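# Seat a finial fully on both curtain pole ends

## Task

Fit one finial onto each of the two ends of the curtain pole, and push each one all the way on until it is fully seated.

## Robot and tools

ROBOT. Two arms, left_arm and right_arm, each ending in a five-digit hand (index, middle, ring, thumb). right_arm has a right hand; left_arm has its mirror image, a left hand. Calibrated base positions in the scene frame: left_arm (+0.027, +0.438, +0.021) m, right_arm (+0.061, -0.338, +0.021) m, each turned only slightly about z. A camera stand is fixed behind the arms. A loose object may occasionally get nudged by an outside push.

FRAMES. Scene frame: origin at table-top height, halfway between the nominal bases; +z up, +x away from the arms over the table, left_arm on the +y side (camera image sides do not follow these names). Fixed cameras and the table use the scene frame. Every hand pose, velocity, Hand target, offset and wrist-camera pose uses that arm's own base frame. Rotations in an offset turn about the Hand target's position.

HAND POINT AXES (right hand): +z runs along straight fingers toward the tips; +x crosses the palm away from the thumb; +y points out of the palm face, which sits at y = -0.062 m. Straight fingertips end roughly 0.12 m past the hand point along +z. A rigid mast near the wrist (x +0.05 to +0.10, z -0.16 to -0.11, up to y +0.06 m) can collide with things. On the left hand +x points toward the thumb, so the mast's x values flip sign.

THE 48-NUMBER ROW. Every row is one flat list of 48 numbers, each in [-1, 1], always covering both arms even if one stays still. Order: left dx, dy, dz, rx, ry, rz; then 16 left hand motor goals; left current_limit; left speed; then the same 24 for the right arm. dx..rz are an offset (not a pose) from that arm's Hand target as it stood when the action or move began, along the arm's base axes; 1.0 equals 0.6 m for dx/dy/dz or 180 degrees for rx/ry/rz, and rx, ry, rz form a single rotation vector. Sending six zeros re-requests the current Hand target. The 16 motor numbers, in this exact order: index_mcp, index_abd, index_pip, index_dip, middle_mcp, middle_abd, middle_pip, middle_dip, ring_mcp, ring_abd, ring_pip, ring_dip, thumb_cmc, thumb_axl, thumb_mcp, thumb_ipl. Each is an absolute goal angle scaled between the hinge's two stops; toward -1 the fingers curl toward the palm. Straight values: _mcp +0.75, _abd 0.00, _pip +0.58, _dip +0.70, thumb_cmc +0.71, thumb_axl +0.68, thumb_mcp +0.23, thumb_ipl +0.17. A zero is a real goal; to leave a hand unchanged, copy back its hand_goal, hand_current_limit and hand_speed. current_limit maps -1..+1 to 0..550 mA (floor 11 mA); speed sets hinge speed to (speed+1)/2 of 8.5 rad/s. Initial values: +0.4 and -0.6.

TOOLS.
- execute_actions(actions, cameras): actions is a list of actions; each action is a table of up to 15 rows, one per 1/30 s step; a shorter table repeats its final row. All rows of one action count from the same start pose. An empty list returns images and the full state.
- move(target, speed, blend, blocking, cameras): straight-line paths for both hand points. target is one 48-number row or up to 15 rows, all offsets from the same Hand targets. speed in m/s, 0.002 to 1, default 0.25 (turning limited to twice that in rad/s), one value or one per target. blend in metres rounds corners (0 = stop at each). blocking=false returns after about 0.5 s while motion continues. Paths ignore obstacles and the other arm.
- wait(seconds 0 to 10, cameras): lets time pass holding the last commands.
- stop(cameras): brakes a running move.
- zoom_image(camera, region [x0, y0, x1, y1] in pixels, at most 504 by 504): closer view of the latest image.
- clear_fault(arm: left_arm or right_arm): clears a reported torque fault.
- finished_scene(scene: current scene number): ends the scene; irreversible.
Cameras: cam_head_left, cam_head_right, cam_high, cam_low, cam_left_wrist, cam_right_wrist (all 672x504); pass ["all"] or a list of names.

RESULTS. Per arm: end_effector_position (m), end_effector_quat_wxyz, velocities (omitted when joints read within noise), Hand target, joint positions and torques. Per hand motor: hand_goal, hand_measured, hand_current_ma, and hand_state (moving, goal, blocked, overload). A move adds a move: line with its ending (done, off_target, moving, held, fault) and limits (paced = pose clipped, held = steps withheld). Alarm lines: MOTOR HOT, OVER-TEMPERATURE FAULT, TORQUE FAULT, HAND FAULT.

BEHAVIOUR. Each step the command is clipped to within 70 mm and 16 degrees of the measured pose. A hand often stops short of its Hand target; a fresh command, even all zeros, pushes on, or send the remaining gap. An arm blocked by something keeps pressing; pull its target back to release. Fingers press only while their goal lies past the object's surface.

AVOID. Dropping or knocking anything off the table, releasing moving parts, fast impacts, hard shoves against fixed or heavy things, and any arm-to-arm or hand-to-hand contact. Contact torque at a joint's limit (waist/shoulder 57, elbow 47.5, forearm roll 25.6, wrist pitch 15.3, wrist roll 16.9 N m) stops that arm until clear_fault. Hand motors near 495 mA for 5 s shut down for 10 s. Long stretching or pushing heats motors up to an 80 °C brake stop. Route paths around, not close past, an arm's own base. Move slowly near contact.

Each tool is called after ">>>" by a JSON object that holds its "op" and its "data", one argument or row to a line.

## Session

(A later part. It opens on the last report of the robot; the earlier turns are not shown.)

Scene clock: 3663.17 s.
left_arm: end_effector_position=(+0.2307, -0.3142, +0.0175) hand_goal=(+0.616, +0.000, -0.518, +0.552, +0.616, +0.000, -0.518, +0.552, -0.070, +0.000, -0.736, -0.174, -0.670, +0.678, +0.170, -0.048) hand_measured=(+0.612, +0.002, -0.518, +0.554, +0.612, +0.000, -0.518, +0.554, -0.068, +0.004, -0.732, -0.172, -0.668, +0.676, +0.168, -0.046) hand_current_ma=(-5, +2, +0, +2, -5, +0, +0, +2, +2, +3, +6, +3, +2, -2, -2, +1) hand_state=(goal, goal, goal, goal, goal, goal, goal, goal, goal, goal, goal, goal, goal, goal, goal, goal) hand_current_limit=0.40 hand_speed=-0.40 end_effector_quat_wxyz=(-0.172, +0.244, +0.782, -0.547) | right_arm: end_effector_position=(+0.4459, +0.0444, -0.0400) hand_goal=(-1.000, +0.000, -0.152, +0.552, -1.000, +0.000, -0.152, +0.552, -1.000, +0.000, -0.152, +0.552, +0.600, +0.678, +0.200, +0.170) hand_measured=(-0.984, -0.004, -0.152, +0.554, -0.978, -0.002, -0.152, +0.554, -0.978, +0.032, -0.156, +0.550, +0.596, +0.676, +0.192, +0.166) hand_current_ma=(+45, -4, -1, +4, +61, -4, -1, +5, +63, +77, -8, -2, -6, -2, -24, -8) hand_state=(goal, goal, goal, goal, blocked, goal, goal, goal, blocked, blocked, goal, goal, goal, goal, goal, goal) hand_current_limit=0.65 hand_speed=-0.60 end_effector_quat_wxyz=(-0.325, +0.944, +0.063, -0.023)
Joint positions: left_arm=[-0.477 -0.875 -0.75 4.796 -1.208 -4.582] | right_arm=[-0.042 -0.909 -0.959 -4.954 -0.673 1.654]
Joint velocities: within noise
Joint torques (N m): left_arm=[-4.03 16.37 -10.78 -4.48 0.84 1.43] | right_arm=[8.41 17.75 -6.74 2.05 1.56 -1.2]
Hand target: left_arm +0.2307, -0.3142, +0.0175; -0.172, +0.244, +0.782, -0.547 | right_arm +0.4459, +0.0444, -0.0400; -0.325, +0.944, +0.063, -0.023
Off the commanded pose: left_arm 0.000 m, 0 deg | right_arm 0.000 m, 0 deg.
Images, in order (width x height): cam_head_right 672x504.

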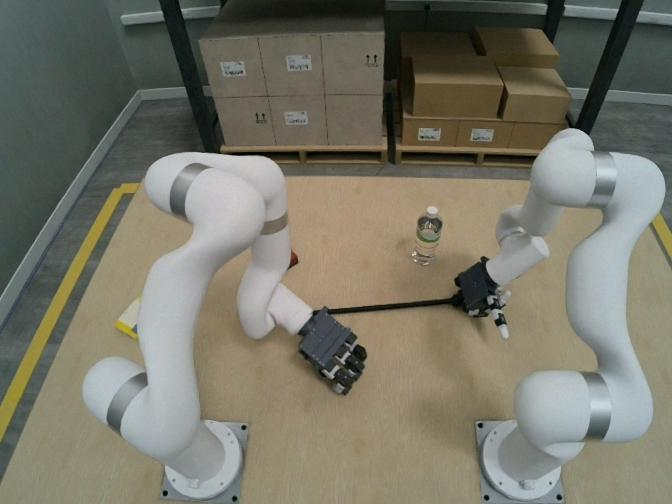

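>>> {"op": "move", "data": {
  "target": [
    [-0.0069,0.0047,0,0,0,0,0.616,0,-0.518,0.552,0.616,0,-0.518,0.552,-0.07,0,-0.736,-0.174,-0.671,0.677,0.169,-0.049,0.4,-0.9,0,0,0,0,0,0,-1,0,-0.153,0.551,-1,0,-0.153,0.551,-1,0,-0.153,0.551,0.6,0.677,0.2,0.17,0.65,-0.6],
    [-0.0069,0.0047,0,0,0,0,0.29,0,-0.518,0.552,0.29,0,-0.518,0.552,-0.07,0,-0.736,-0.174,-0.671,0.677,-0.15,-0.049,0.4,-0.9,0,0,0,0,0,0,-1,0,-0.153,0.551,-1,0,-0.153,0.551,-1,0,-0.153,0.551,0.6,0.677,0.2,0.17,0.65,-0.6]
  ],
  "speed": 0.03,
  "cameras": ["cam_left_wrist","cam_low"]
}}

>>> {"op": "zoom_image", "data": {
  "camera": "cam_low",
  "region": [400, 195, 470, 265]
}}

Scene clock: 3674.40 s.
left_arm: end_effector_position=(+0.2265, -0.3114, +0.0175) hand_goal=(+0.290, +0.000, -0.518, +0.552, +0.290, +0.000, -0.518, +0.552, -0.070, +0.000, -0.736, -0.174, -0.670, +0.678, -0.150, -0.048) hand_measured=(+0.290, +0.002, -0.518, +0.554, +0.368, -0.008, -0.506, +0.554, -0.068, +0.004, -0.732, -0.172, -0.660, +0.680, -0.030, -0.032) hand_current_ma=(+0, +2, +0, +2, +254, -8, +21, +2, +2, +3, +6, +3, +17, +2, +385, +45) hand_state=(goal, goal, goal, goal, blocked, goal, goal, goal, goal, goal, goal, goal, goal, goal, blocked, goal) hand_current_limit=0.40 hand_speed=-0.90 end_effector_quat_wxyz=(-0.172, +0.244, +0.782, -0.547) | right_arm: end_effector_position=(+0.4459, +0.0444, -0.0400) hand_goal=(-1.000, +0.000, -0.152, +0.552, -1.000, +0.000, -0.152, +0.552, -1.000, +0.000, -0.152, +0.552, +0.600, +0.678, +0.200, +0.170) hand_measured=(-0.984, -0.004, -0.152, +0.554, -0.978, -0.002, -0.152, +0.554, -0.978, +0.032, -0.156, +0.550, +0.596, +0.676, +0.192, +0.166) hand_current_ma=(+45, -4, -1, +4, +61, -4, -1, +5, +63, +77, -8, -2, -6, -2, -24, -8) hand_state=(goal, goal, goal, goal, blocked, goal, goal, goal, blocked, blocked, goal, goal, goal, goal, goal, goal) hand_current_limit=0.65 hand_speed=-0.60 end_effector_quat_wxyz=(-0.325, +0.944, +0.063, -0.023)
Joint positions: left_arm=[-0.476 -0.872 -0.737 4.794 -1.207 -4.571] | right_arm=[-0.042 -0.909 -0.959 -4.954 -0.673 1.654]
Joint torques (N m): left_arm=[5.72 32.29 -0.34 -4.42 0.52 1.25] | right_arm=[9.3 17.23 -7.2 2.54 1.62 -1.15]
Hand target: left_arm +0.2265, -0.3114, +0.0175; -0.172, +0.244, +0.782, -0.547 | right_arm +0.4459, +0.0444, -0.0400; -0.325, +0.944, +0.063, -0.023
Off the commanded pose: left_arm 0.000 m, 0 deg | right_arm 0.000 m, 0 deg.
move: done
camera_calibration:
cam_left_wrist: T_world_to_cam=[[0.479418, -0.634757, 0.606005, -0.346367], [-0.0703437, 0.660519, 0.747507, 0.161115], [-0.874763, -0.400997, 0.272014, 0.191792], [0, 0, 0, 1]] pos_world=[0.34516, -0.24937, 0.037295]
Images, in order (width x height): cam_low 672x504, cam_left_wrist 672x504.

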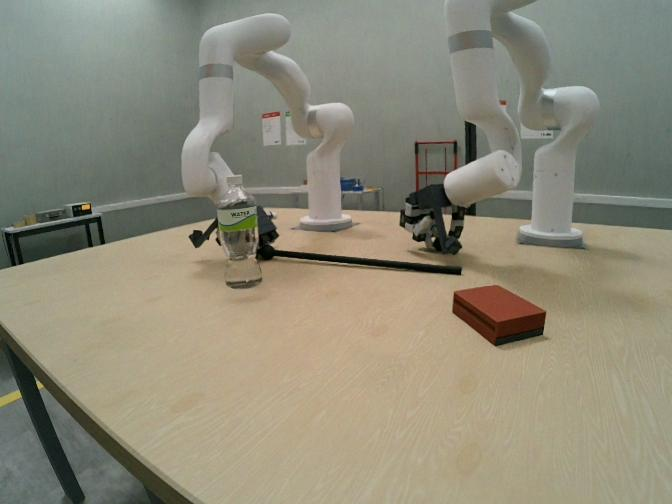

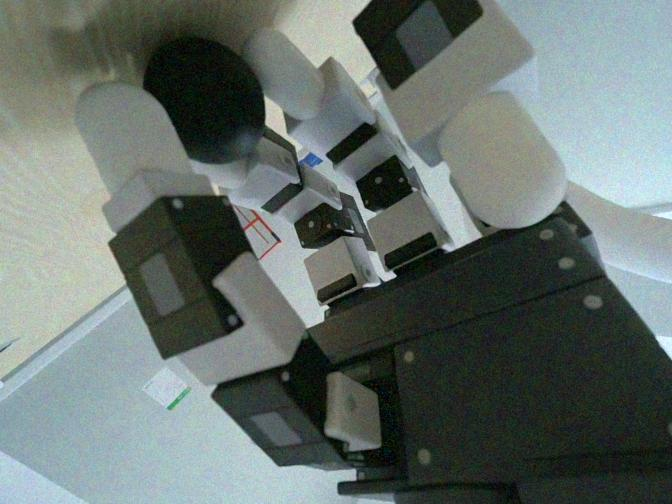

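Scaled by 7.200 from the camera's 672x504 image, which has a finer 960x720 frame.

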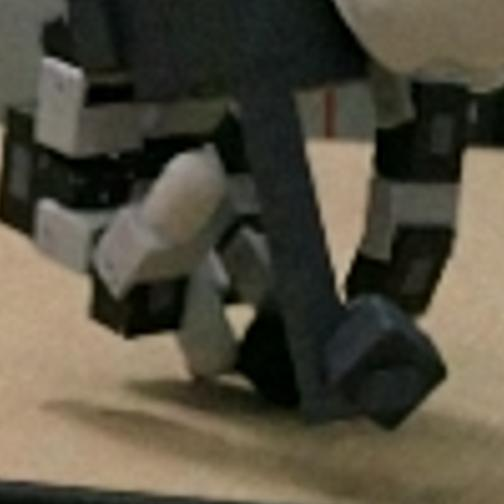

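>>> {"op": "move", "data": {
  "target": [
    [0,0,0,0,0,0,0.55,0,-0.518,0.552,0.55,0,-0.518,0.552,-0.07,0,-0.736,-0.174,-0.671,0.677,0.169,-0.049,0.4,-0.8,0,0,0,0,0,0,-1,0,-0.153,0.551,-1,0,-0.153,0.551,-1,0,-0.153,0.551,0.6,0.677,0.2,0.17,0.65,-0.6],
    [0.0069,-0.0047,0,0,0,0,0.5,0,-0.518,0.552,0.5,0,-0.518,0.552,-0.07,0,-0.736,-0.174,-0.671,0.677,0.169,-0.049,0.4,-0.8,0,0,0,0,0,0,-1,0,-0.153,0.551,-1,0,-0.153,0.551,-1,0,-0.153,0.551,0.6,0.677,0.2,0.17,0.65,-0.6],
    [0.0069,-0.0047,0,0,0,0,0.29,0,-0.518,0.552,0.29,0,-0.518,0.552,-0.07,0,-0.736,-0.174,-0.671,0.677,-0.15,-0.049,0.4,-0.9,0,0,0,0,0,0,-1,0,-0.153,0.551,-1,0,-0.153,0.551,-1,0,-0.153,0.551,0.6,0.677,0.2,0.17,0.65,-0.6]
  ],
  "speed": 0.03,
  "cameras": ["cam_left_wrist","cam_low"]
}}

Scene clock: 3692.63 s.
left_arm: end_effector_position=(+0.2307, -0.3142, +0.0175) hand_goal=(+0.290, +0.000, -0.518, +0.552, +0.290, +0.000, -0.518, +0.552, -0.070, +0.000, -0.736, -0.174, -0.670, +0.678, -0.150, -0.048) hand_measured=(+0.308, +0.002, -0.516, +0.554, +0.308, -0.004, -0.512, +0.554, -0.068, +0.004, -0.732, -0.172, -0.666, +0.680, +0.004, -0.032) hand_current_ma=(+39, +2, +3, +2, +39, -3, +7, +2, +2, +3, +6, +3, +5, +2, +385, +45) hand_state=(goal, goal, goal, goal, goal, goal, goal, goal, goal, goal, goal, goal, goal, goal, blocked, goal) hand_current_limit=0.40 hand_speed=-0.90 end_effector_quat_wxyz=(-0.172, +0.244, +0.782, -0.547) | right_arm: end_effector_position=(+0.4459, +0.0444, -0.0400) hand_goal=(-1.000, +0.000, -0.152, +0.552, -1.000, +0.000, -0.152, +0.552, -1.000, +0.000, -0.152, +0.552, +0.600, +0.678, +0.200, +0.170) hand_measured=(-0.984, -0.004, -0.152, +0.554, -0.978, -0.002, -0.152, +0.554, -0.978, +0.032, -0.156, +0.550, +0.596, +0.676, +0.192, +0.166) hand_current_ma=(+45, -4, -1, +4, +61, -4, -1, +5, +63, +77, -8, -2, -6, -2, -24, -8) hand_state=(goal, goal, goal, goal, blocked, goal, goal, goal, blocked, blocked, goal, goal, goal, goal, goal, goal) hand_current_limit=0.65 hand_speed=-0.60 end_effector_quat_wxyz=(-0.325, +0.944, +0.063, -0.023)
Joint positions: left_arm=[-0.477 -0.875 -0.75 4.796 -1.208 -4.582] | right_arm=[-0.042 -0.909 -0.959 -4.954 -0.673 1.654]
Joint torques (N m): left_arm=[-3.2 16.67 -9.25 5.62 -3.62 -1.35] | right_arm=[8.97 18.76 -7.48 2.43 1.67 -1.18]
Hand target: left_arm +0.2307, -0.3142, +0.0175; -0.172, +0.244, +0.782, -0.547 | right_arm +0.4459, +0.0444, -0.0400; -0.325, +0.944, +0.063, -0.023
Off the commanded pose: left_arm 0.000 m, 0 deg | right_arm 0.000 m, 0 deg.
move: done
camera_calibration:
cam_left_wrist: T_world_to_cam=[[0.479471, -0.634733, 0.605988, -0.350185], [-0.0702782, 0.660549, 0.747487, 0.163305], [-0.874739, -0.400986, 0.272106, 0.194207], [0, 0, 0, 1]] pos_world=[0.34926, -0.25227, 0.0372952]
Images, in order (width x height): cam_low 672x504, cam_left_wrist 672x504.

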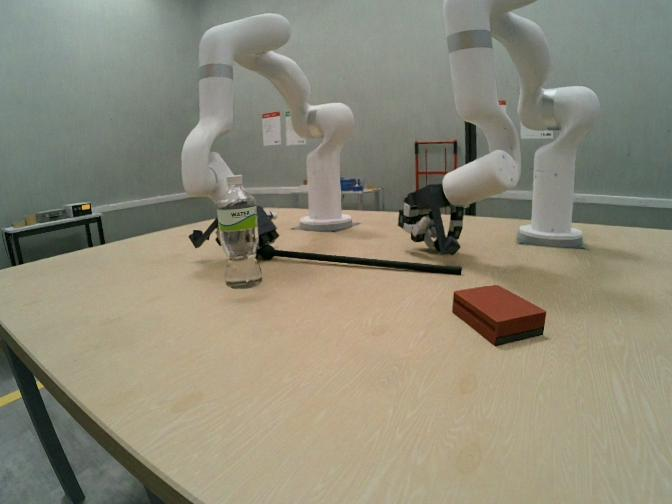

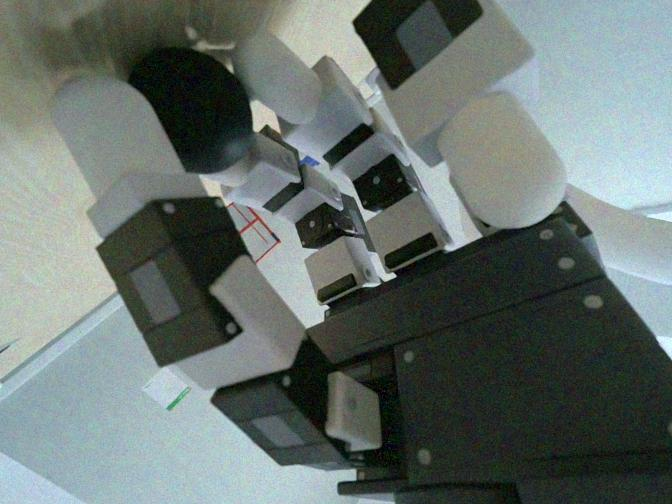

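>>> {"op": "move", "data": {
  "target": [
    [0,0,0.1042,0,0,0,0.29,0,-0.518,0.552,0.29,0,-0.518,0.552,-0.07,0,-0.736,-0.174,-0.671,0.677,-0.15,-0.049,0.4,-0.9,0,0,0,0,0,0,-1,0,-0.153,0.551,-1,0,-0.153,0.551,-1,0,-0.153,0.551,0.6,0.677,0.2,0.17,0.65,-0.6],
    [0.3198,0.2243,0.1042,0,0,0.2178,0.29,0,-0.518,0.552,0.29,0,-0.518,0.552,-0.07,0,-0.736,-0.174,-0.671,0.677,-0.15,-0.049,0.4,-0.9,-0.0016,0.0117,0,0,0,0,-1,0,-0.153,0.551,-1,0,-0.153,0.551,-1,0,-0.153,0.551,0.6,0.677,0.2,0.17,0.65,-0.6],
    [0.3198,0.2243,0.0375,0,0,0.2178,0.29,0,-0.518,0.552,0.29,0,-0.518,0.552,-0.07,0,-0.736,-0.174,-0.671,0.677,-0.15,-0.049,0.4,-0.9,-0.0016,0.0117,0,0,0,0,-1,0,-0.153,0.551,-1,0,-0.153,0.551,-1,0,-0.153,0.551,0.6,0.677,0.2,0.17,0.65,-0.6]
  ],
  "speed": [0.06,0.12,0.06],
  "cameras": ["cam_left_wrist","cam_low","cam_head_left","cam_high"]
}}

>>> {"op": "zoom_image", "data": {
  "camera": "cam_low",
  "region": [420, 210, 520, 290]
}}

>>> {"op": "zoom_image", "data": {
  "camera": "cam_high",
  "region": [370, 240, 490, 340]
}}

Scene clock: 3728.73 s.
left_arm: end_effector_position=(+0.4226, -0.1796, +0.0401) hand_goal=(+0.290, +0.000, -0.518, +0.552, +0.290, +0.000, -0.518, +0.552, -0.070, +0.000, -0.736, -0.174, -0.670, +0.678, -0.150, -0.048) hand_measured=(+0.312, +0.002, -0.500, +0.558, +0.312, -0.004, -0.496, +0.560, -0.068, +0.004, -0.732, -0.172, -0.666, +0.680, -0.012, -0.026) hand_current_ma=(+50, +2, +35, +9, +46, -3, +45, +11, +2, +3, +6, +3, +5, +2, +385, +69) hand_state=(blocked, goal, goal, goal, blocked, goal, blocked, goal, goal, goal, goal, goal, goal, goal, blocked, blocked) hand_current_limit=0.40 hand_speed=-0.90 end_effector_quat_wxyz=(+0.022, -0.032, +0.819, -0.573) | right_arm: end_effector_position=(+0.4449, +0.0515, -0.0400) hand_goal=(-1.000, +0.000, -0.152, +0.552, -1.000, +0.000, -0.152, +0.552, -1.000, +0.000, -0.152, +0.552, +0.600, +0.678, +0.200, +0.170) hand_measured=(-0.984, -0.004, -0.152, +0.554, -0.982, -0.002, -0.152, +0.554, -0.978, +0.032, -0.156, +0.550, +0.596, +0.676, +0.192, +0.166) hand_current_ma=(+45, -4, -1, +4, +47, -4, -1, +5, +63, +77, -8, -2, -6, -2, -24, -8) hand_state=(goal, goal, goal, goal, goal, goal, goal, goal, blocked, blocked, goal, goal, goal, goal, goal, goal) hand_current_limit=0.65 hand_speed=-0.60 end_effector_quat_wxyz=(-0.325, +0.944, +0.063, -0.023)
Joint positions: left_arm=[-0.002 -0.841 -0.82 4.626 -1.223 -4.692] | right_arm=[-0.028 -0.908 -0.955 -4.937 -0.672 1.651]
Joint torques (N m): left_arm=[0.92 17.77 -12.27 -4.5 -4.86 1.52] | right_arm=[7.98 40.29 -3.71 2.03 1.37 -1.27]
Hand target: left_arm +0.4225, -0.1796, +0.0400; +0.021, -0.032, +0.819, -0.573 | right_arm +0.4449, +0.0515, -0.0400; -0.325, +0.944, +0.063, -0.023
Off the commanded pose: left_arm 0.000 m, 0 deg | right_arm 0.000 m, 0 deg.
move: done
camera_calibration:
cam_left_wrist: T_world_to_cam=[[0.772717, -0.188819, 0.606016, -0.414198], [-0.472027, 0.46738, 0.747494, 0.206094], [-0.424381, -0.863657, 0.272025, 0.136613], [0, 0, 0, 1]] pos_world=[0.475315, -0.0565461, 0.059795]
Images, in order (width x height): cam_head_left 672x504, cam_high 672x504, cam_low 672x504, cam_left_wrist 672x504.

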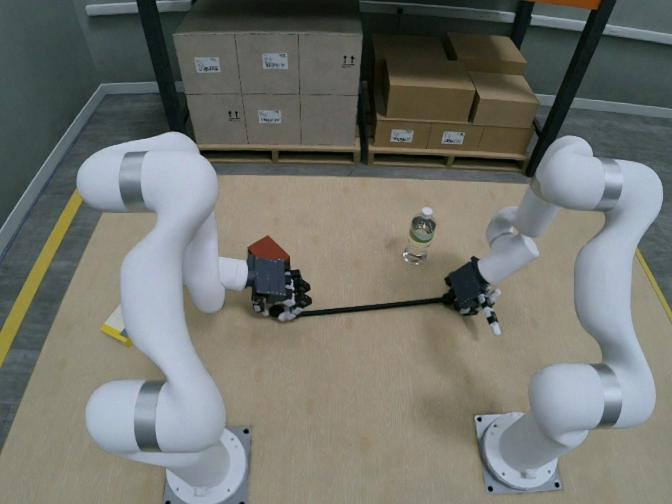

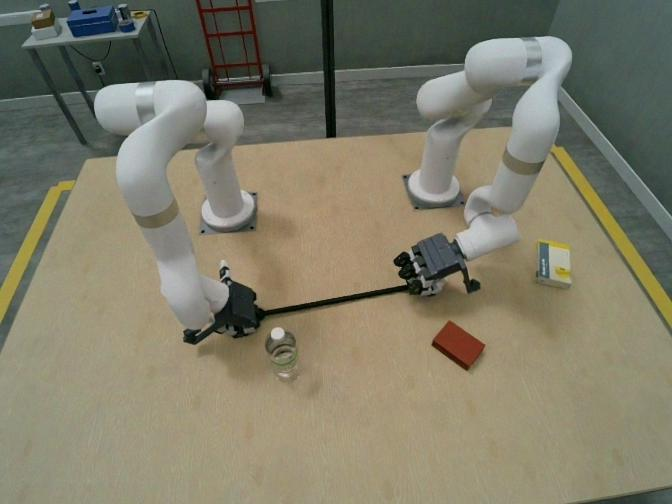

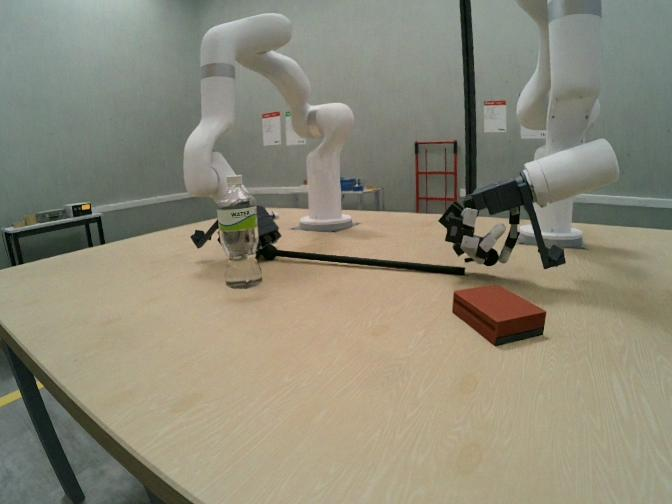

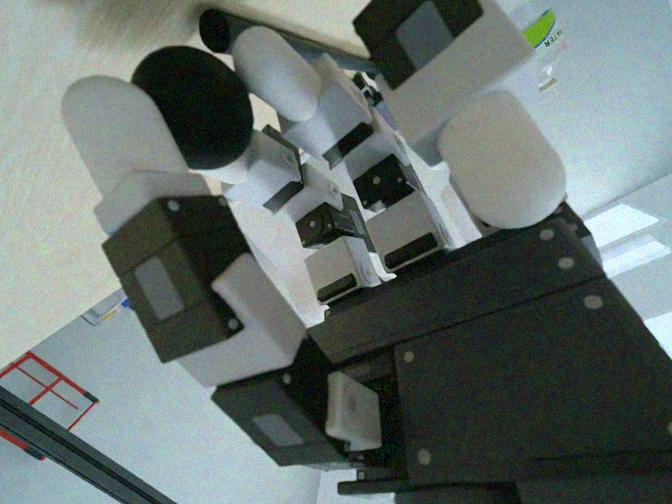

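Scaled by 5.040 from the camera's 672x504 image, which has a finer 960x720 frame.

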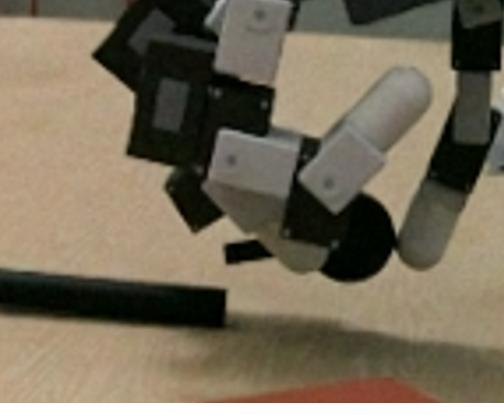

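Scaled by 4.200 from the camera's 672x504 image, which has a finer 960x720 frame.

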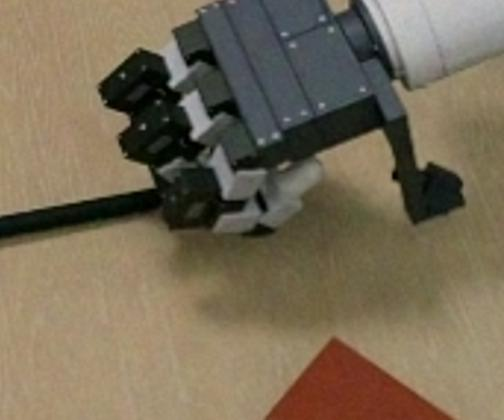

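>>> {"op": "zoom_image", "data": {
  "camera": "cam_head_left",
  "region": [230, 260, 350, 350]
}}

>>> {"op": "zoom_image", "data": {
  "camera": "cam_left_wrist",
  "region": [120, 0, 340, 180]
}}

Scaled by 4.200 from the camera's 672x504 image, which has a finer 960x720 frame.

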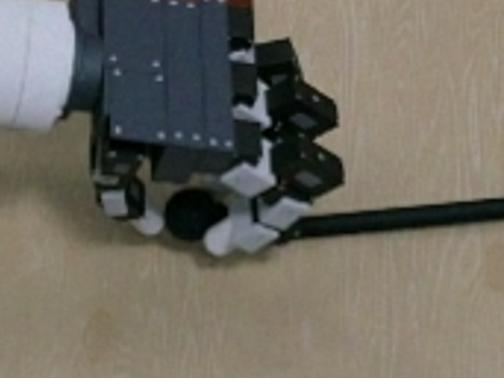

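Scaled by 2.291 from the camera's 672x504 image, which has a finer 960x720 frame.

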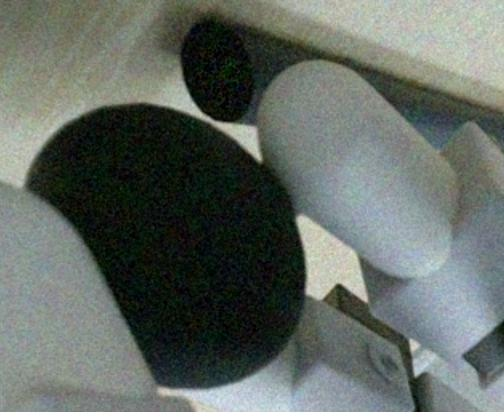

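>>> {"op": "move", "data": {
  "target": [
    [-0.0008,0.0115,0,0.0166,0.0013,0,0.29,0,-0.518,0.552,0.29,0,-0.518,0.552,-0.07,0,-0.736,-0.174,-0.671,0.677,-0.15,-0.049,0.4,-0.9,0,0,0,0,0,0,-1,0,-0.153,0.551,-1,0,-0.153,0.551,-1,0,-0.153,0.551,0.6,0.677,0.2,0.17,0.65,-0.6],
    [-0.0008,0.0115,-0.0350,0.0166,0.0013,0,0.29,0,-0.518,0.552,0.29,0,-0.518,0.552,-0.07,0,-0.736,-0.174,-0.671,0.677,-0.15,-0.049,0.4,-0.9,0,0,0,0,0,0,-1,0,-0.153,0.551,-1,0,-0.153,0.551,-1,0,-0.153,0.551,0.6,0.677,0.2,0.17,0.65,-0.6]
  ],
  "speed": 0.03,
  "cameras": ["cam_low","cam_head_left","cam_left_wrist"]
}}

>>> {"op": "zoom_image", "data": {
  "camera": "cam_low",
  "region": [440, 230, 520, 290]
}}

>>> {"op": "zoom_image", "data": {
  "camera": "cam_head_left",
  "region": [250, 280, 350, 350]
}}

>>> {"op": "zoom_image", "data": {
  "camera": "cam_left_wrist",
  "region": [120, 0, 340, 180]
}}

Scene clock: 3782.30 s.
left_arm: end_effector_position=(+0.4221, -0.1727, +0.0190) hand_goal=(+0.290, +0.000, -0.518, +0.552, +0.290, +0.000, -0.518, +0.552, -0.070, +0.000, -0.736, -0.174, -0.670, +0.678, -0.150, -0.048) hand_measured=(+0.314, +0.002, -0.500, +0.558, +0.312, -0.004, -0.496, +0.560, -0.068, +0.004, -0.732, -0.172, -0.666, +0.680, -0.012, -0.026) hand_current_ma=(+51, +2, +36, +9, +46, -3, +45, +12, +2, +3, +6, +3, +5, +2, +385, +69) hand_state=(blocked, goal, goal, goal, blocked, goal, blocked, goal, goal, goal, goal, goal, goal, goal, blocked, blocked) hand_current_limit=0.40 hand_speed=-0.90 end_effector_quat_wxyz=(+0.021, -0.033, +0.833, -0.552) | right_arm: end_effector_position=(+0.4449, +0.0515, -0.0400) hand_goal=(-1.000, +0.000, -0.152, +0.552, -1.000, +0.000, -0.152, +0.552, -1.000, +0.000, -0.152, +0.552, +0.600, +0.678, +0.200, +0.170) hand_measured=(-0.984, -0.004, -0.152, +0.554, -0.982, -0.002, -0.152, +0.554, -0.978, +0.032, -0.156, +0.550, +0.596, +0.676, +0.192, +0.166) hand_current_ma=(+45, -4, -1, +4, +47, -4, -1, +5, +63, +77, -8, -2, -6, -2, -24, -8) hand_state=(goal, goal, goal, goal, goal, goal, goal, goal, blocked, blocked, goal, goal, goal, goal, goal, goal) hand_current_limit=0.65 hand_speed=-0.60 end_effector_quat_wxyz=(-0.325, +0.944, +0.063, -0.023)
Joint positions: left_arm=[-0.005 -0.872 -0.833 4.614 -1.173 -4.672] | right_arm=[-0.028 -0.908 -0.955 -4.937 -0.672 1.651]
Joint torques (N m): left_arm=[-5.36 18.84 -11.57 -4.6 -4.69 1.54] | right_arm=[9.08 40.15 -4.27 1.81 1.45 -1.22]
Hand target: left_arm +0.4221, -0.1727, +0.0190; +0.021, -0.033, +0.833, -0.552 | right_arm +0.4449, +0.0515, -0.0400; -0.325, +0.944, +0.063, -0.023
Off the commanded pose: left_arm 0.000 m, 0 deg | right_arm 0.000 m, 0 deg.
move: done
camera_calibration:
cam_left_wrist: T_world_to_cam=[[0.775169, -0.220042, 0.592195, -0.406023], [-0.468916, 0.427766, 0.772745, 0.209673], [-0.423357, -0.876697, 0.22841, 0.146147], [0, 0, 0, 1]] pos_world=[0.474928, -0.050906, 0.0450396]
Images, in order (width x height): cam_head_left 672x504, cam_low 672x504, cam_left_wrist 672x504.

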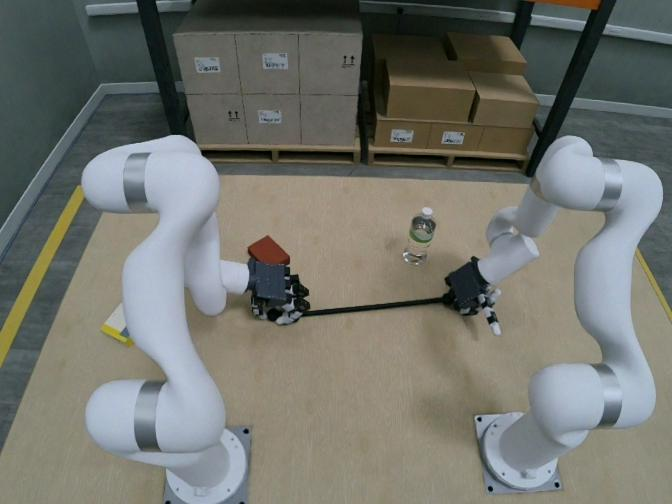

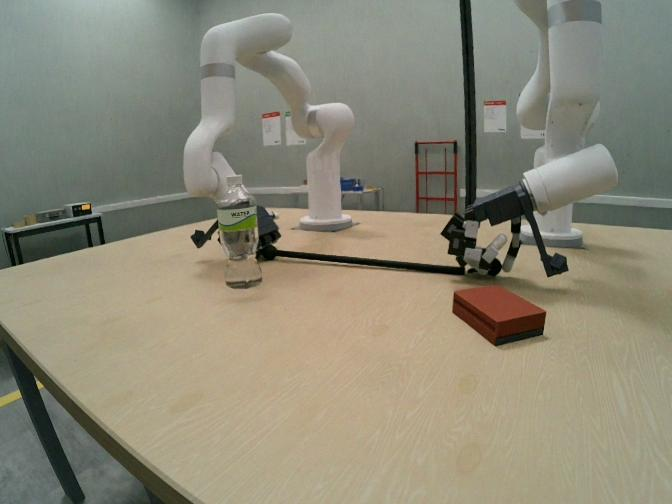

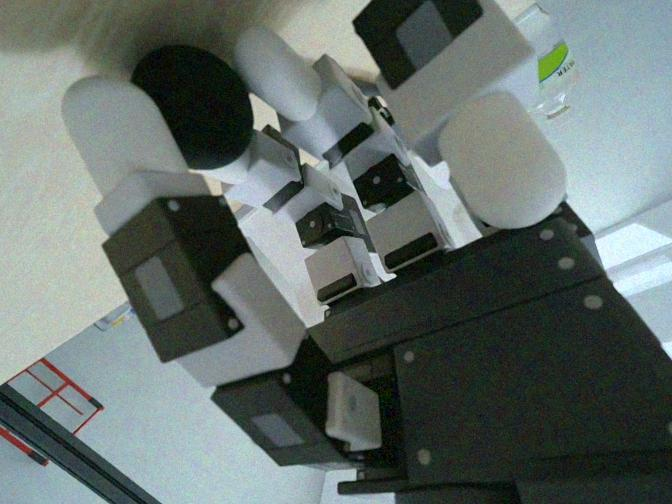

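Scaled by 6.300 from the camera's 672x504 image, which has a finer 960x720 frame.

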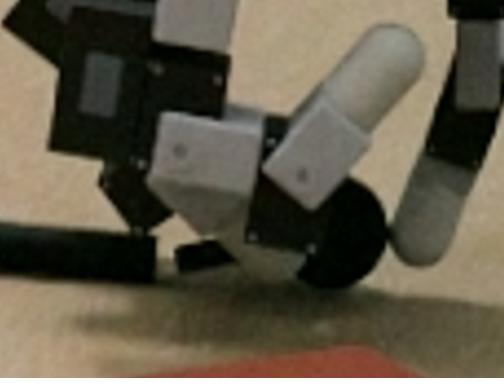

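Scaled by 5.040 from the camera's 672x504 image, which has a finer 960x720 frame.

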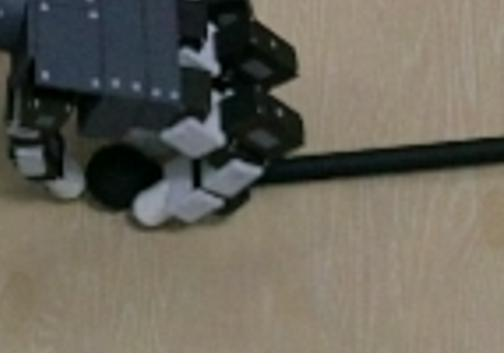

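Scaled by 2.291 from the camera's 672x504 image, which has a finer 960x720 frame.

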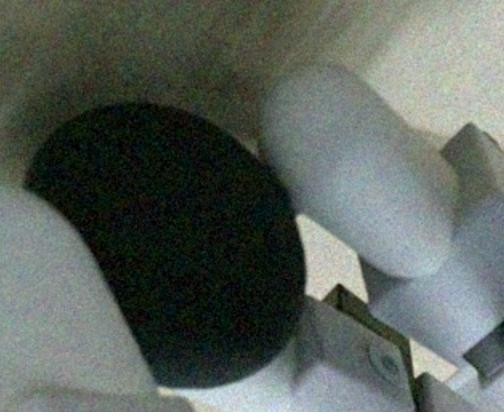

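>>> {"op": "execute_actions", "data": {
  "actions": [],
  "cameras": ["cam_high","cam_head_right","cam_right_wrist"]
}}

>>> {"op": "zoom_image", "data": {
  "camera": "cam_high",
  "region": [390, 250, 460, 310]
}}

>>> {"op": "zoom_image", "data": {
  "camera": "cam_head_right",
  "region": [250, 280, 350, 350]
}}

Scene clock: 3796.10 s.
left_arm: end_effector_position=(+0.4221, -0.1727, +0.0190) hand_goal=(+0.290, +0.000, -0.518, +0.552, +0.290, +0.000, -0.518, +0.552, -0.070, +0.000, -0.736, -0.174, -0.670, +0.678, -0.150, -0.048) hand_measured=(+0.314, +0.002, -0.500, +0.558, +0.312, -0.004, -0.496, +0.560, -0.068, +0.004, -0.732, -0.172, -0.666, +0.680, -0.012, -0.026) hand_current_ma=(+51, +2, +36, +9, +46, -3, +45, +12, +2, +3, +6, +3, +5, +2, +385, +69) hand_state=(blocked, goal, goal, goal, blocked, goal, blocked, goal, goal, goal, goal, goal, goal, goal, blocked, blocked) hand_current_limit=0.40 hand_speed=-0.90 end_effector_quat_wxyz=(+0.021, -0.033, +0.833, -0.552) | right_arm: end_effector_position=(+0.4449, +0.0515, -0.0400) hand_goal=(-1.000, +0.000, -0.152, +0.552, -1.000, +0.000, -0.152, +0.552, -1.000, +0.000, -0.152, +0.552, +0.600, +0.678, +0.200, +0.170) hand_measured=(-0.984, -0.004, -0.152, +0.554, -0.982, -0.002, -0.152, +0.554, -0.978, +0.032, -0.156, +0.550, +0.596, +0.676, +0.192, +0.166) hand_current_ma=(+45, -4, -1, +4, +47, -4, -1, +5, +63, +77, -8, -2, -6, -2, -24, -8) hand_state=(goal, goal, goal, goal, goal, goal, goal, goal, blocked, blocked, goal, goal, goal, goal, goal, goal) hand_current_limit=0.65 hand_speed=-0.60 end_effector_quat_wxyz=(-0.325, +0.944, +0.063, -0.023)
Joint positions: left_arm=[-0.005 -0.873 -0.833 4.614 -1.173 -4.672] | right_arm=[-0.028 -0.908 -0.955 -4.937 -0.672 1.651]
Joint velocities: within noise
Joint torques (N m): left_arm=[-6.44 18.33 -11.6 -4.82 -4.61 1.4] | right_arm=[6.47 40.42 -4.33 2.3 1.36 -1.25]
Hand target: left_arm +0.4221, -0.1727, +0.0190; +0.021, -0.033, +0.833, -0.552 | right_arm +0.4449, +0.0515, -0.0400; -0.325, +0.944, +0.063, -0.023
Off the commanded pose: left_arm 0.000 m, 0 deg | right_arm 0.000 m, 0 deg.
camera_calibration:
cam_right_wrist: T_world_to_cam=[[-0.675628, -0.635181, -0.374263, 0.340589], [-0.43382, -0.0679335, 0.898435, 0.186494], [-0.596094, 0.76937, -0.229656, 0.344255], [0, 0, 0, 1]] pos_world=[0.516225, -0.0358548, 0.0389773]
Images, in order (width x height): cam_head_right 672x504, cam_high 672x504, cam_right_wrist 672x504.

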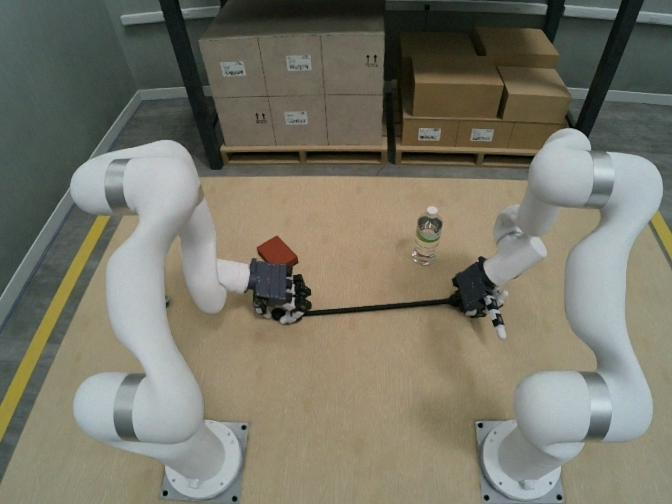

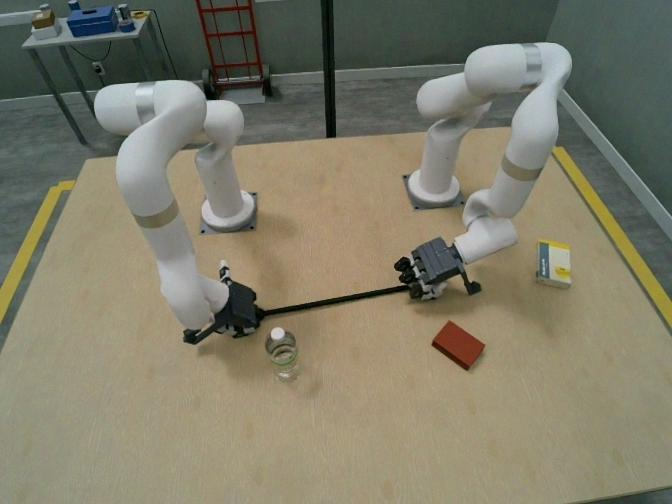

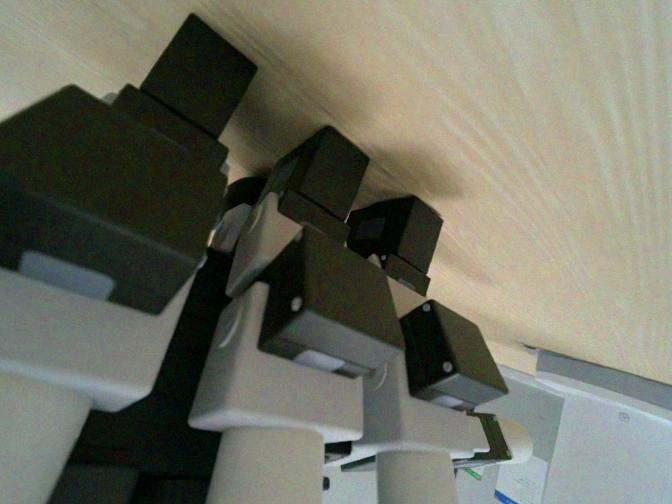

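Scaled by 7.200 from the camera's 672x504 image, which has a finer 960x720 frame.

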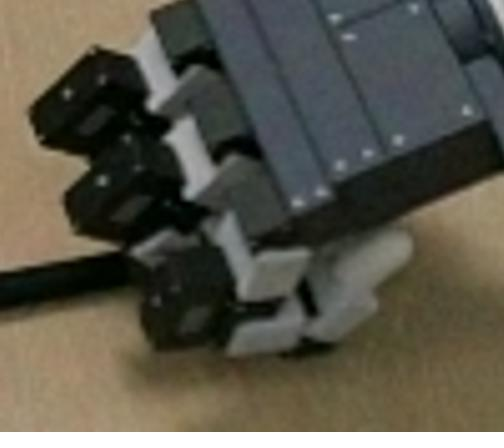

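Scaled by 5.040 from the camera's 672x504 image, which has a finer 960x720 frame.

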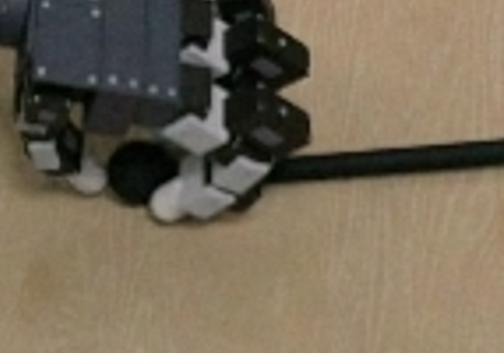

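>>> {"op": "move", "data": {
  "target": [0.003,-0.0167,0,0,0,0,0.29,0,-0.518,0.552,0.29,0,-0.518,0.552,-0.07,0,-0.736,-0.174,-0.671,0.677,-0.15,-0.049,0.4,-0.9,0,0,0,0,0,0,-1,0,-0.153,0.551,-1,0,-0.153,0.551,-1,0,-0.153,0.551,0.6,0.677,0.2,0.17,0.65,-0.6],
  "speed": 0.015,
  "cameras": ["cam_low","cam_head_left"]
}}

>>> {"op": "zoom_image", "data": {
  "camera": "cam_low",
  "region": [440, 230, 520, 290]
}}

>>> {"op": "zoom_image", "data": {
  "camera": "cam_head_left",
  "region": [250, 280, 350, 350]
}}

Scene clock: 3807.13 s.
left_arm: end_effector_position=(+0.4239, -0.1827, +0.0190) hand_goal=(+0.290, +0.000, -0.518, +0.552, +0.290, +0.000, -0.518, +0.552, -0.070, +0.000, -0.736, -0.174, -0.670, +0.678, -0.150, -0.048) hand_measured=(+0.310, +0.008, -0.500, +0.558, +0.312, -0.004, -0.494, +0.562, -0.068, +0.004, -0.732, -0.172, -0.672, +0.678, -0.014, -0.022) hand_current_ma=(+42, +9, +33, +9, +50, -3, +51, +14, +2, +3, +6, +3, -1, +0, +385, +80) hand_state=(blocked, goal, goal, goal, blocked, goal, blocked, goal, goal, goal, goal, goal, goal, goal, blocked, blocked) hand_current_limit=0.40 hand_speed=-0.90 end_effector_quat_wxyz=(+0.021, -0.033, +0.833, -0.552) | right_arm: end_effector_position=(+0.4449, +0.0515, -0.0400) hand_goal=(-1.000, +0.000, -0.152, +0.552, -1.000, +0.000, -0.152, +0.552, -1.000, +0.000, -0.152, +0.552, +0.600, +0.678, +0.200, +0.170) hand_measured=(-0.984, -0.004, -0.152, +0.554, -0.982, -0.002, -0.152, +0.554, -0.978, +0.032, -0.156, +0.550, +0.596, +0.676, +0.192, +0.166) hand_current_ma=(+45, -4, -1, +4, +47, -4, -1, +5, +63, +77, -8, -2, -6, -2, -24, -8) hand_state=(goal, goal, goal, goal, goal, goal, goal, goal, blocked, blocked, goal, goal, goal, goal, goal, goal) hand_current_limit=0.65 hand_speed=-0.60 end_effector_quat_wxyz=(-0.325, +0.944, +0.063, -0.023)
Joint positions: left_arm=[-0.028 -0.874 -0.838 4.592 -1.173 -4.676] | right_arm=[-0.028 -0.908 -0.955 -4.937 -0.672 1.651]
Joint torques (N m): left_arm=[-6.78 18.98 -12.31 -5.44 -4.39 -1.59] | right_arm=[7.56 38.48 -4.25 2.06 1.22 -1.12]
Hand target: left_arm +0.4239, -0.1828, +0.0190; +0.021, -0.033, +0.833, -0.552 | right_arm +0.4449, +0.0515, -0.0400; -0.325, +0.944, +0.063, -0.023
Off the commanded pose: left_arm 0.000 m, 0 deg | right_arm 0.000 m, 0 deg.
move: done
Images, in order (width x height): cam_head_left 672x504, cam_low 672x504.

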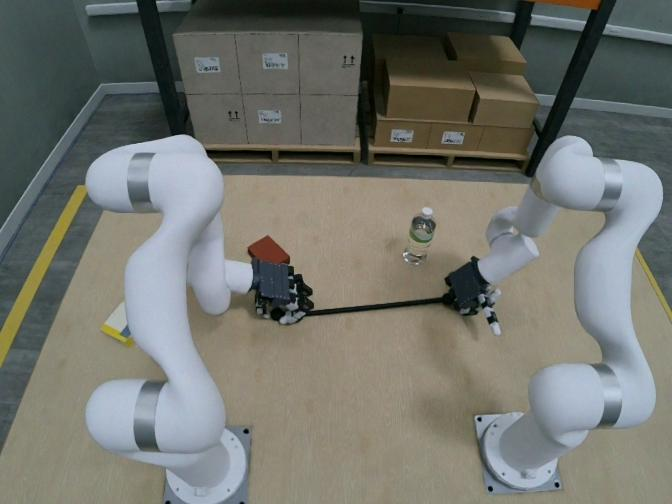

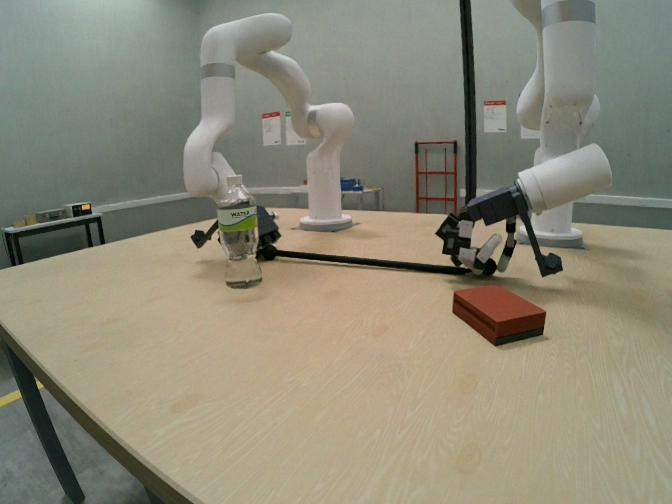

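Scaled by 6.300 from the camera's 672x504 image, which has a finer 960x720 frame.

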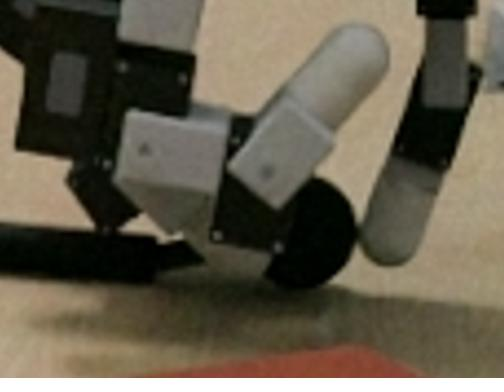

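Scaled by 5.040 from the camera's 672x504 image, which has a finer 960x720 frame.

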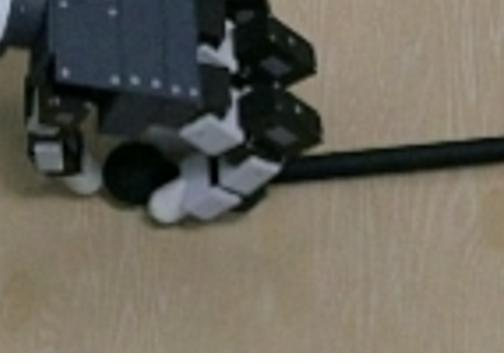

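>>> {"op": "zoom_image", "data": {
  "camera": "cam_low",
  "region": [455, 260, 485, 280]
}}

Scaled by 16.800 from the camera's 672x504 image, which has a finer 960x720 frame.

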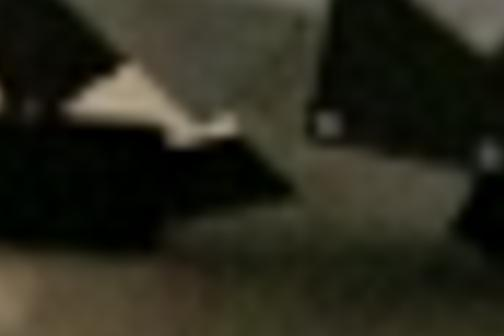

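>>> {"op": "move", "data": {
  "target": [0.0005,-0.0083,0,0,0,0,0.29,0,-0.518,0.552,0.29,0,-0.518,0.552,-0.07,0,-0.736,-0.174,-0.671,0.677,-0.15,-0.049,0.4,-0.9,0,0,0,0,0,0,-1,0,-0.153,0.551,-1,0,-0.153,0.551,-1,0,-0.153,0.551,0.6,0.677,0.2,0.17,0.65,-0.6],
  "speed": 0.015,
  "cameras": ["cam_low"]
}}

>>> {"op": "zoom_image", "data": {
  "camera": "cam_low",
  "region": [445, 250, 493, 282]
}}

Scene clock: 3823.47 s.
left_arm: end_effector_position=(+0.4242, -0.1877, +0.0190) hand_goal=(+0.290, +0.000, -0.518, +0.552, +0.290, +0.000, -0.518, +0.552, -0.070, +0.000, -0.736, -0.174, -0.670, +0.678, -0.150, -0.048) hand_measured=(+0.290, +0.004, -0.510, +0.556, +0.290, -0.004, -0.512, +0.556, -0.068, +0.004, -0.732, -0.172, -0.664, +0.678, -0.002, +0.002) hand_current_ma=(+0, +4, +12, +5, -1, -3, +8, +3, +2, +3, +6, +3, +10, +1, +385, +192) hand_state=(goal, goal, goal, goal, goal, goal, goal, goal, goal, goal, goal, goal, goal, goal, blocked, blocked) hand_current_limit=0.40 hand_speed=-0.90 end_effector_quat_wxyz=(+0.021, -0.033, +0.833, -0.551) | right_arm: end_effector_position=(+0.4449, +0.0515, -0.0400) hand_goal=(-1.000, +0.000, -0.152, +0.552, -1.000, +0.000, -0.152, +0.552, -1.000, +0.000, -0.152, +0.552, +0.600, +0.678, +0.200, +0.170) hand_measured=(-0.984, -0.004, -0.152, +0.554, -0.984, -0.002, -0.152, +0.554, -0.978, +0.032, -0.156, +0.550, +0.596, +0.676, +0.192, +0.166) hand_current_ma=(+45, -4, -1, +4, +46, -4, -1, +5, +63, +77, -8, -2, -6, -2, -24, -8) hand_state=(goal, goal, goal, goal, goal, goal, goal, goal, blocked, blocked, goal, goal, goal, goal, goal, goal) hand_current_limit=0.65 hand_speed=-0.60 end_effector_quat_wxyz=(-0.325, +0.944, +0.063, -0.023)
Joint positions: left_arm=[-0.039 -0.875 -0.84 4.581 -1.173 -4.677] | right_arm=[-0.028 -0.908 -0.955 -4.937 -0.672 1.651]
Joint torques (N m): left_arm=[-6.55 18.89 -12.67 -4.78 -4.45 -1.55] | right_arm=[7.58 39.54 -3.99 1.72 1.23 -1.13]
Hand target: left_arm +0.4242, -0.1877, +0.0190; +0.021, -0.033, +0.833, -0.552 | right_arm +0.4449, +0.0515, -0.0400; -0.325, +0.944, +0.063, -0.023
Off the commanded pose: left_arm 0.000 m, 0 deg | right_arm 0.000 m, 0 deg.
move: done
Images, in order (width x height): cam_low 672x504.

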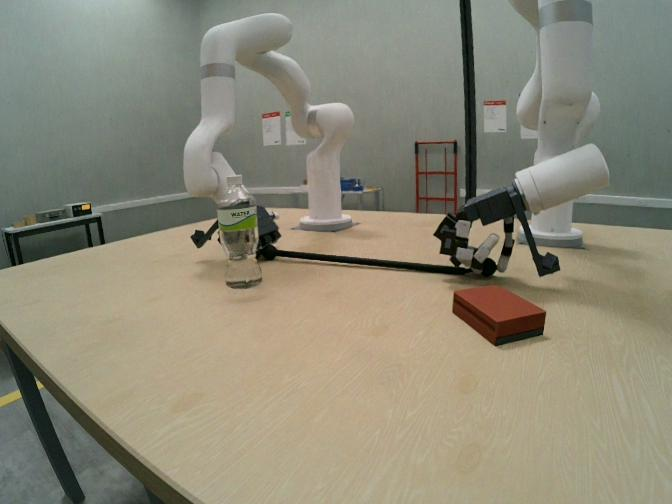

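Scaled by 10.500 from the camera's 672x504 image, which has a finer 960x720 frame.

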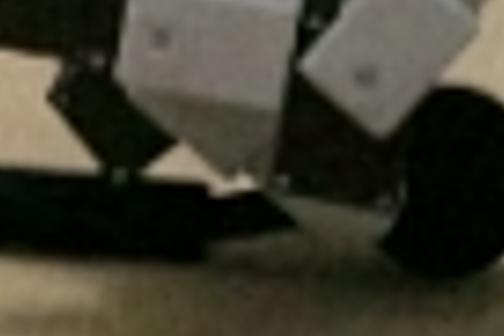

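>>> {"op": "move", "data": {
  "target": [-0.0005,0.0083,0,0,0,0,0.29,0,-0.518,0.552,0.29,0,-0.518,0.552,-0.07,0,-0.736,-0.174,-0.671,0.677,-0.15,-0.049,0.4,-0.9,0,0,0,0,0,0,-1,0,-0.153,0.551,-1,0,-0.153,0.551,-1,0,-0.153,0.551,0.6,0.677,0.2,0.17,0.65,-0.6],
  "speed": 0.015,
  "cameras": ["cam_low"]
}}

>>> {"op": "zoom_image", "data": {
  "camera": "cam_low",
  "region": [445, 250, 493, 282]
}}

Scene clock: 3849.63 s.
left_arm: end_effector_position=(+0.4238, -0.1829, +0.0191) hand_goal=(+0.290, +0.000, -0.518, +0.552, +0.290, +0.000, -0.518, +0.552, -0.070, +0.000, -0.736, -0.174, -0.670, +0.678, -0.150, -0.048) hand_measured=(+0.310, +0.004, -0.510, +0.556, +0.302, -0.004, -0.512, +0.554, -0.068, +0.004, -0.732, -0.172, -0.664, +0.680, -0.014, +0.002) hand_current_ma=(+43, +4, +11, +3, +22, -3, +8, +2, +2, +3, +6, +3, +8, +1, +385, +192) hand_state=(blocked, goal, goal, goal, goal, goal, goal, goal, goal, goal, goal, goal, goal, goal, blocked, blocked) hand_current_limit=0.40 hand_speed=-0.90 end_effector_quat_wxyz=(+0.021, -0.033, +0.833, -0.552) | right_arm: end_effector_position=(+0.4449, +0.0515, -0.0400) hand_goal=(-1.000, +0.000, -0.152, +0.552, -1.000, +0.000, -0.152, +0.552, -1.000, +0.000, -0.152, +0.552, +0.600, +0.678, +0.200, +0.170) hand_measured=(-0.984, -0.004, -0.152, +0.554, -0.984, -0.002, -0.152, +0.554, -0.978, +0.032, -0.156, +0.550, +0.596, +0.676, +0.192, +0.166) hand_current_ma=(+45, -4, -1, +4, +46, -4, -1, +5, +63, +77, -8, -2, -6, -2, -24, -8) hand_state=(goal, goal, goal, goal, goal, goal, goal, goal, blocked, blocked, goal, goal, goal, goal, goal, goal) hand_current_limit=0.65 hand_speed=-0.60 end_effector_quat_wxyz=(-0.325, +0.944, +0.063, -0.023)
Joint positions: left_arm=[-0.028 -0.874 -0.838 4.592 -1.174 -4.676] | right_arm=[-0.028 -0.908 -0.955 -4.937 -0.672 1.651]
Joint torques (N m): left_arm=[4.57 38.19 -2.42 5 -0.31 1.47] | right_arm=[7.24 38.09 -4.53 1.7 1.24 -1.2]
Hand target: left_arm +0.4239, -0.1828, +0.0190; +0.021, -0.033, +0.833, -0.552 | right_arm +0.4449, +0.0515, -0.0400; -0.325, +0.944, +0.063, -0.023
Off the commanded pose: left_arm 0.000 m, 0 deg | right_arm 0.000 m, 0 deg.
move: done
Images, in order (width x height): cam_low 672x504.

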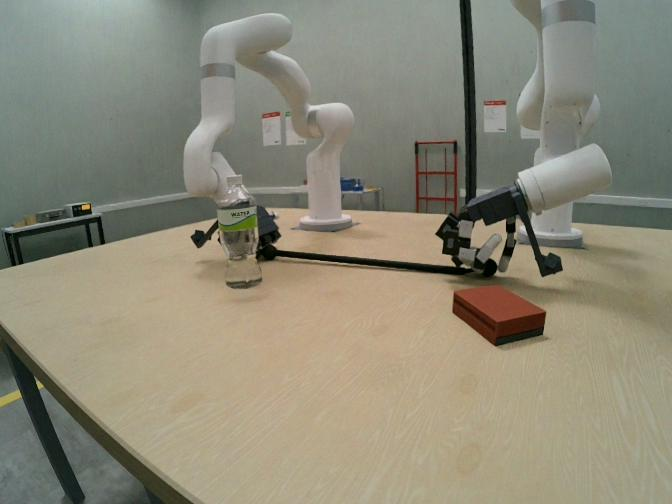

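Scaled by 10.500 from the camera's 672x504 image, which has a finer 960x720 frame.

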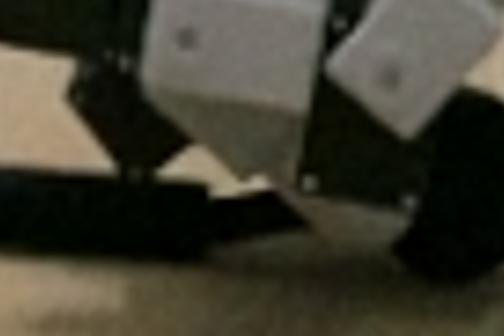

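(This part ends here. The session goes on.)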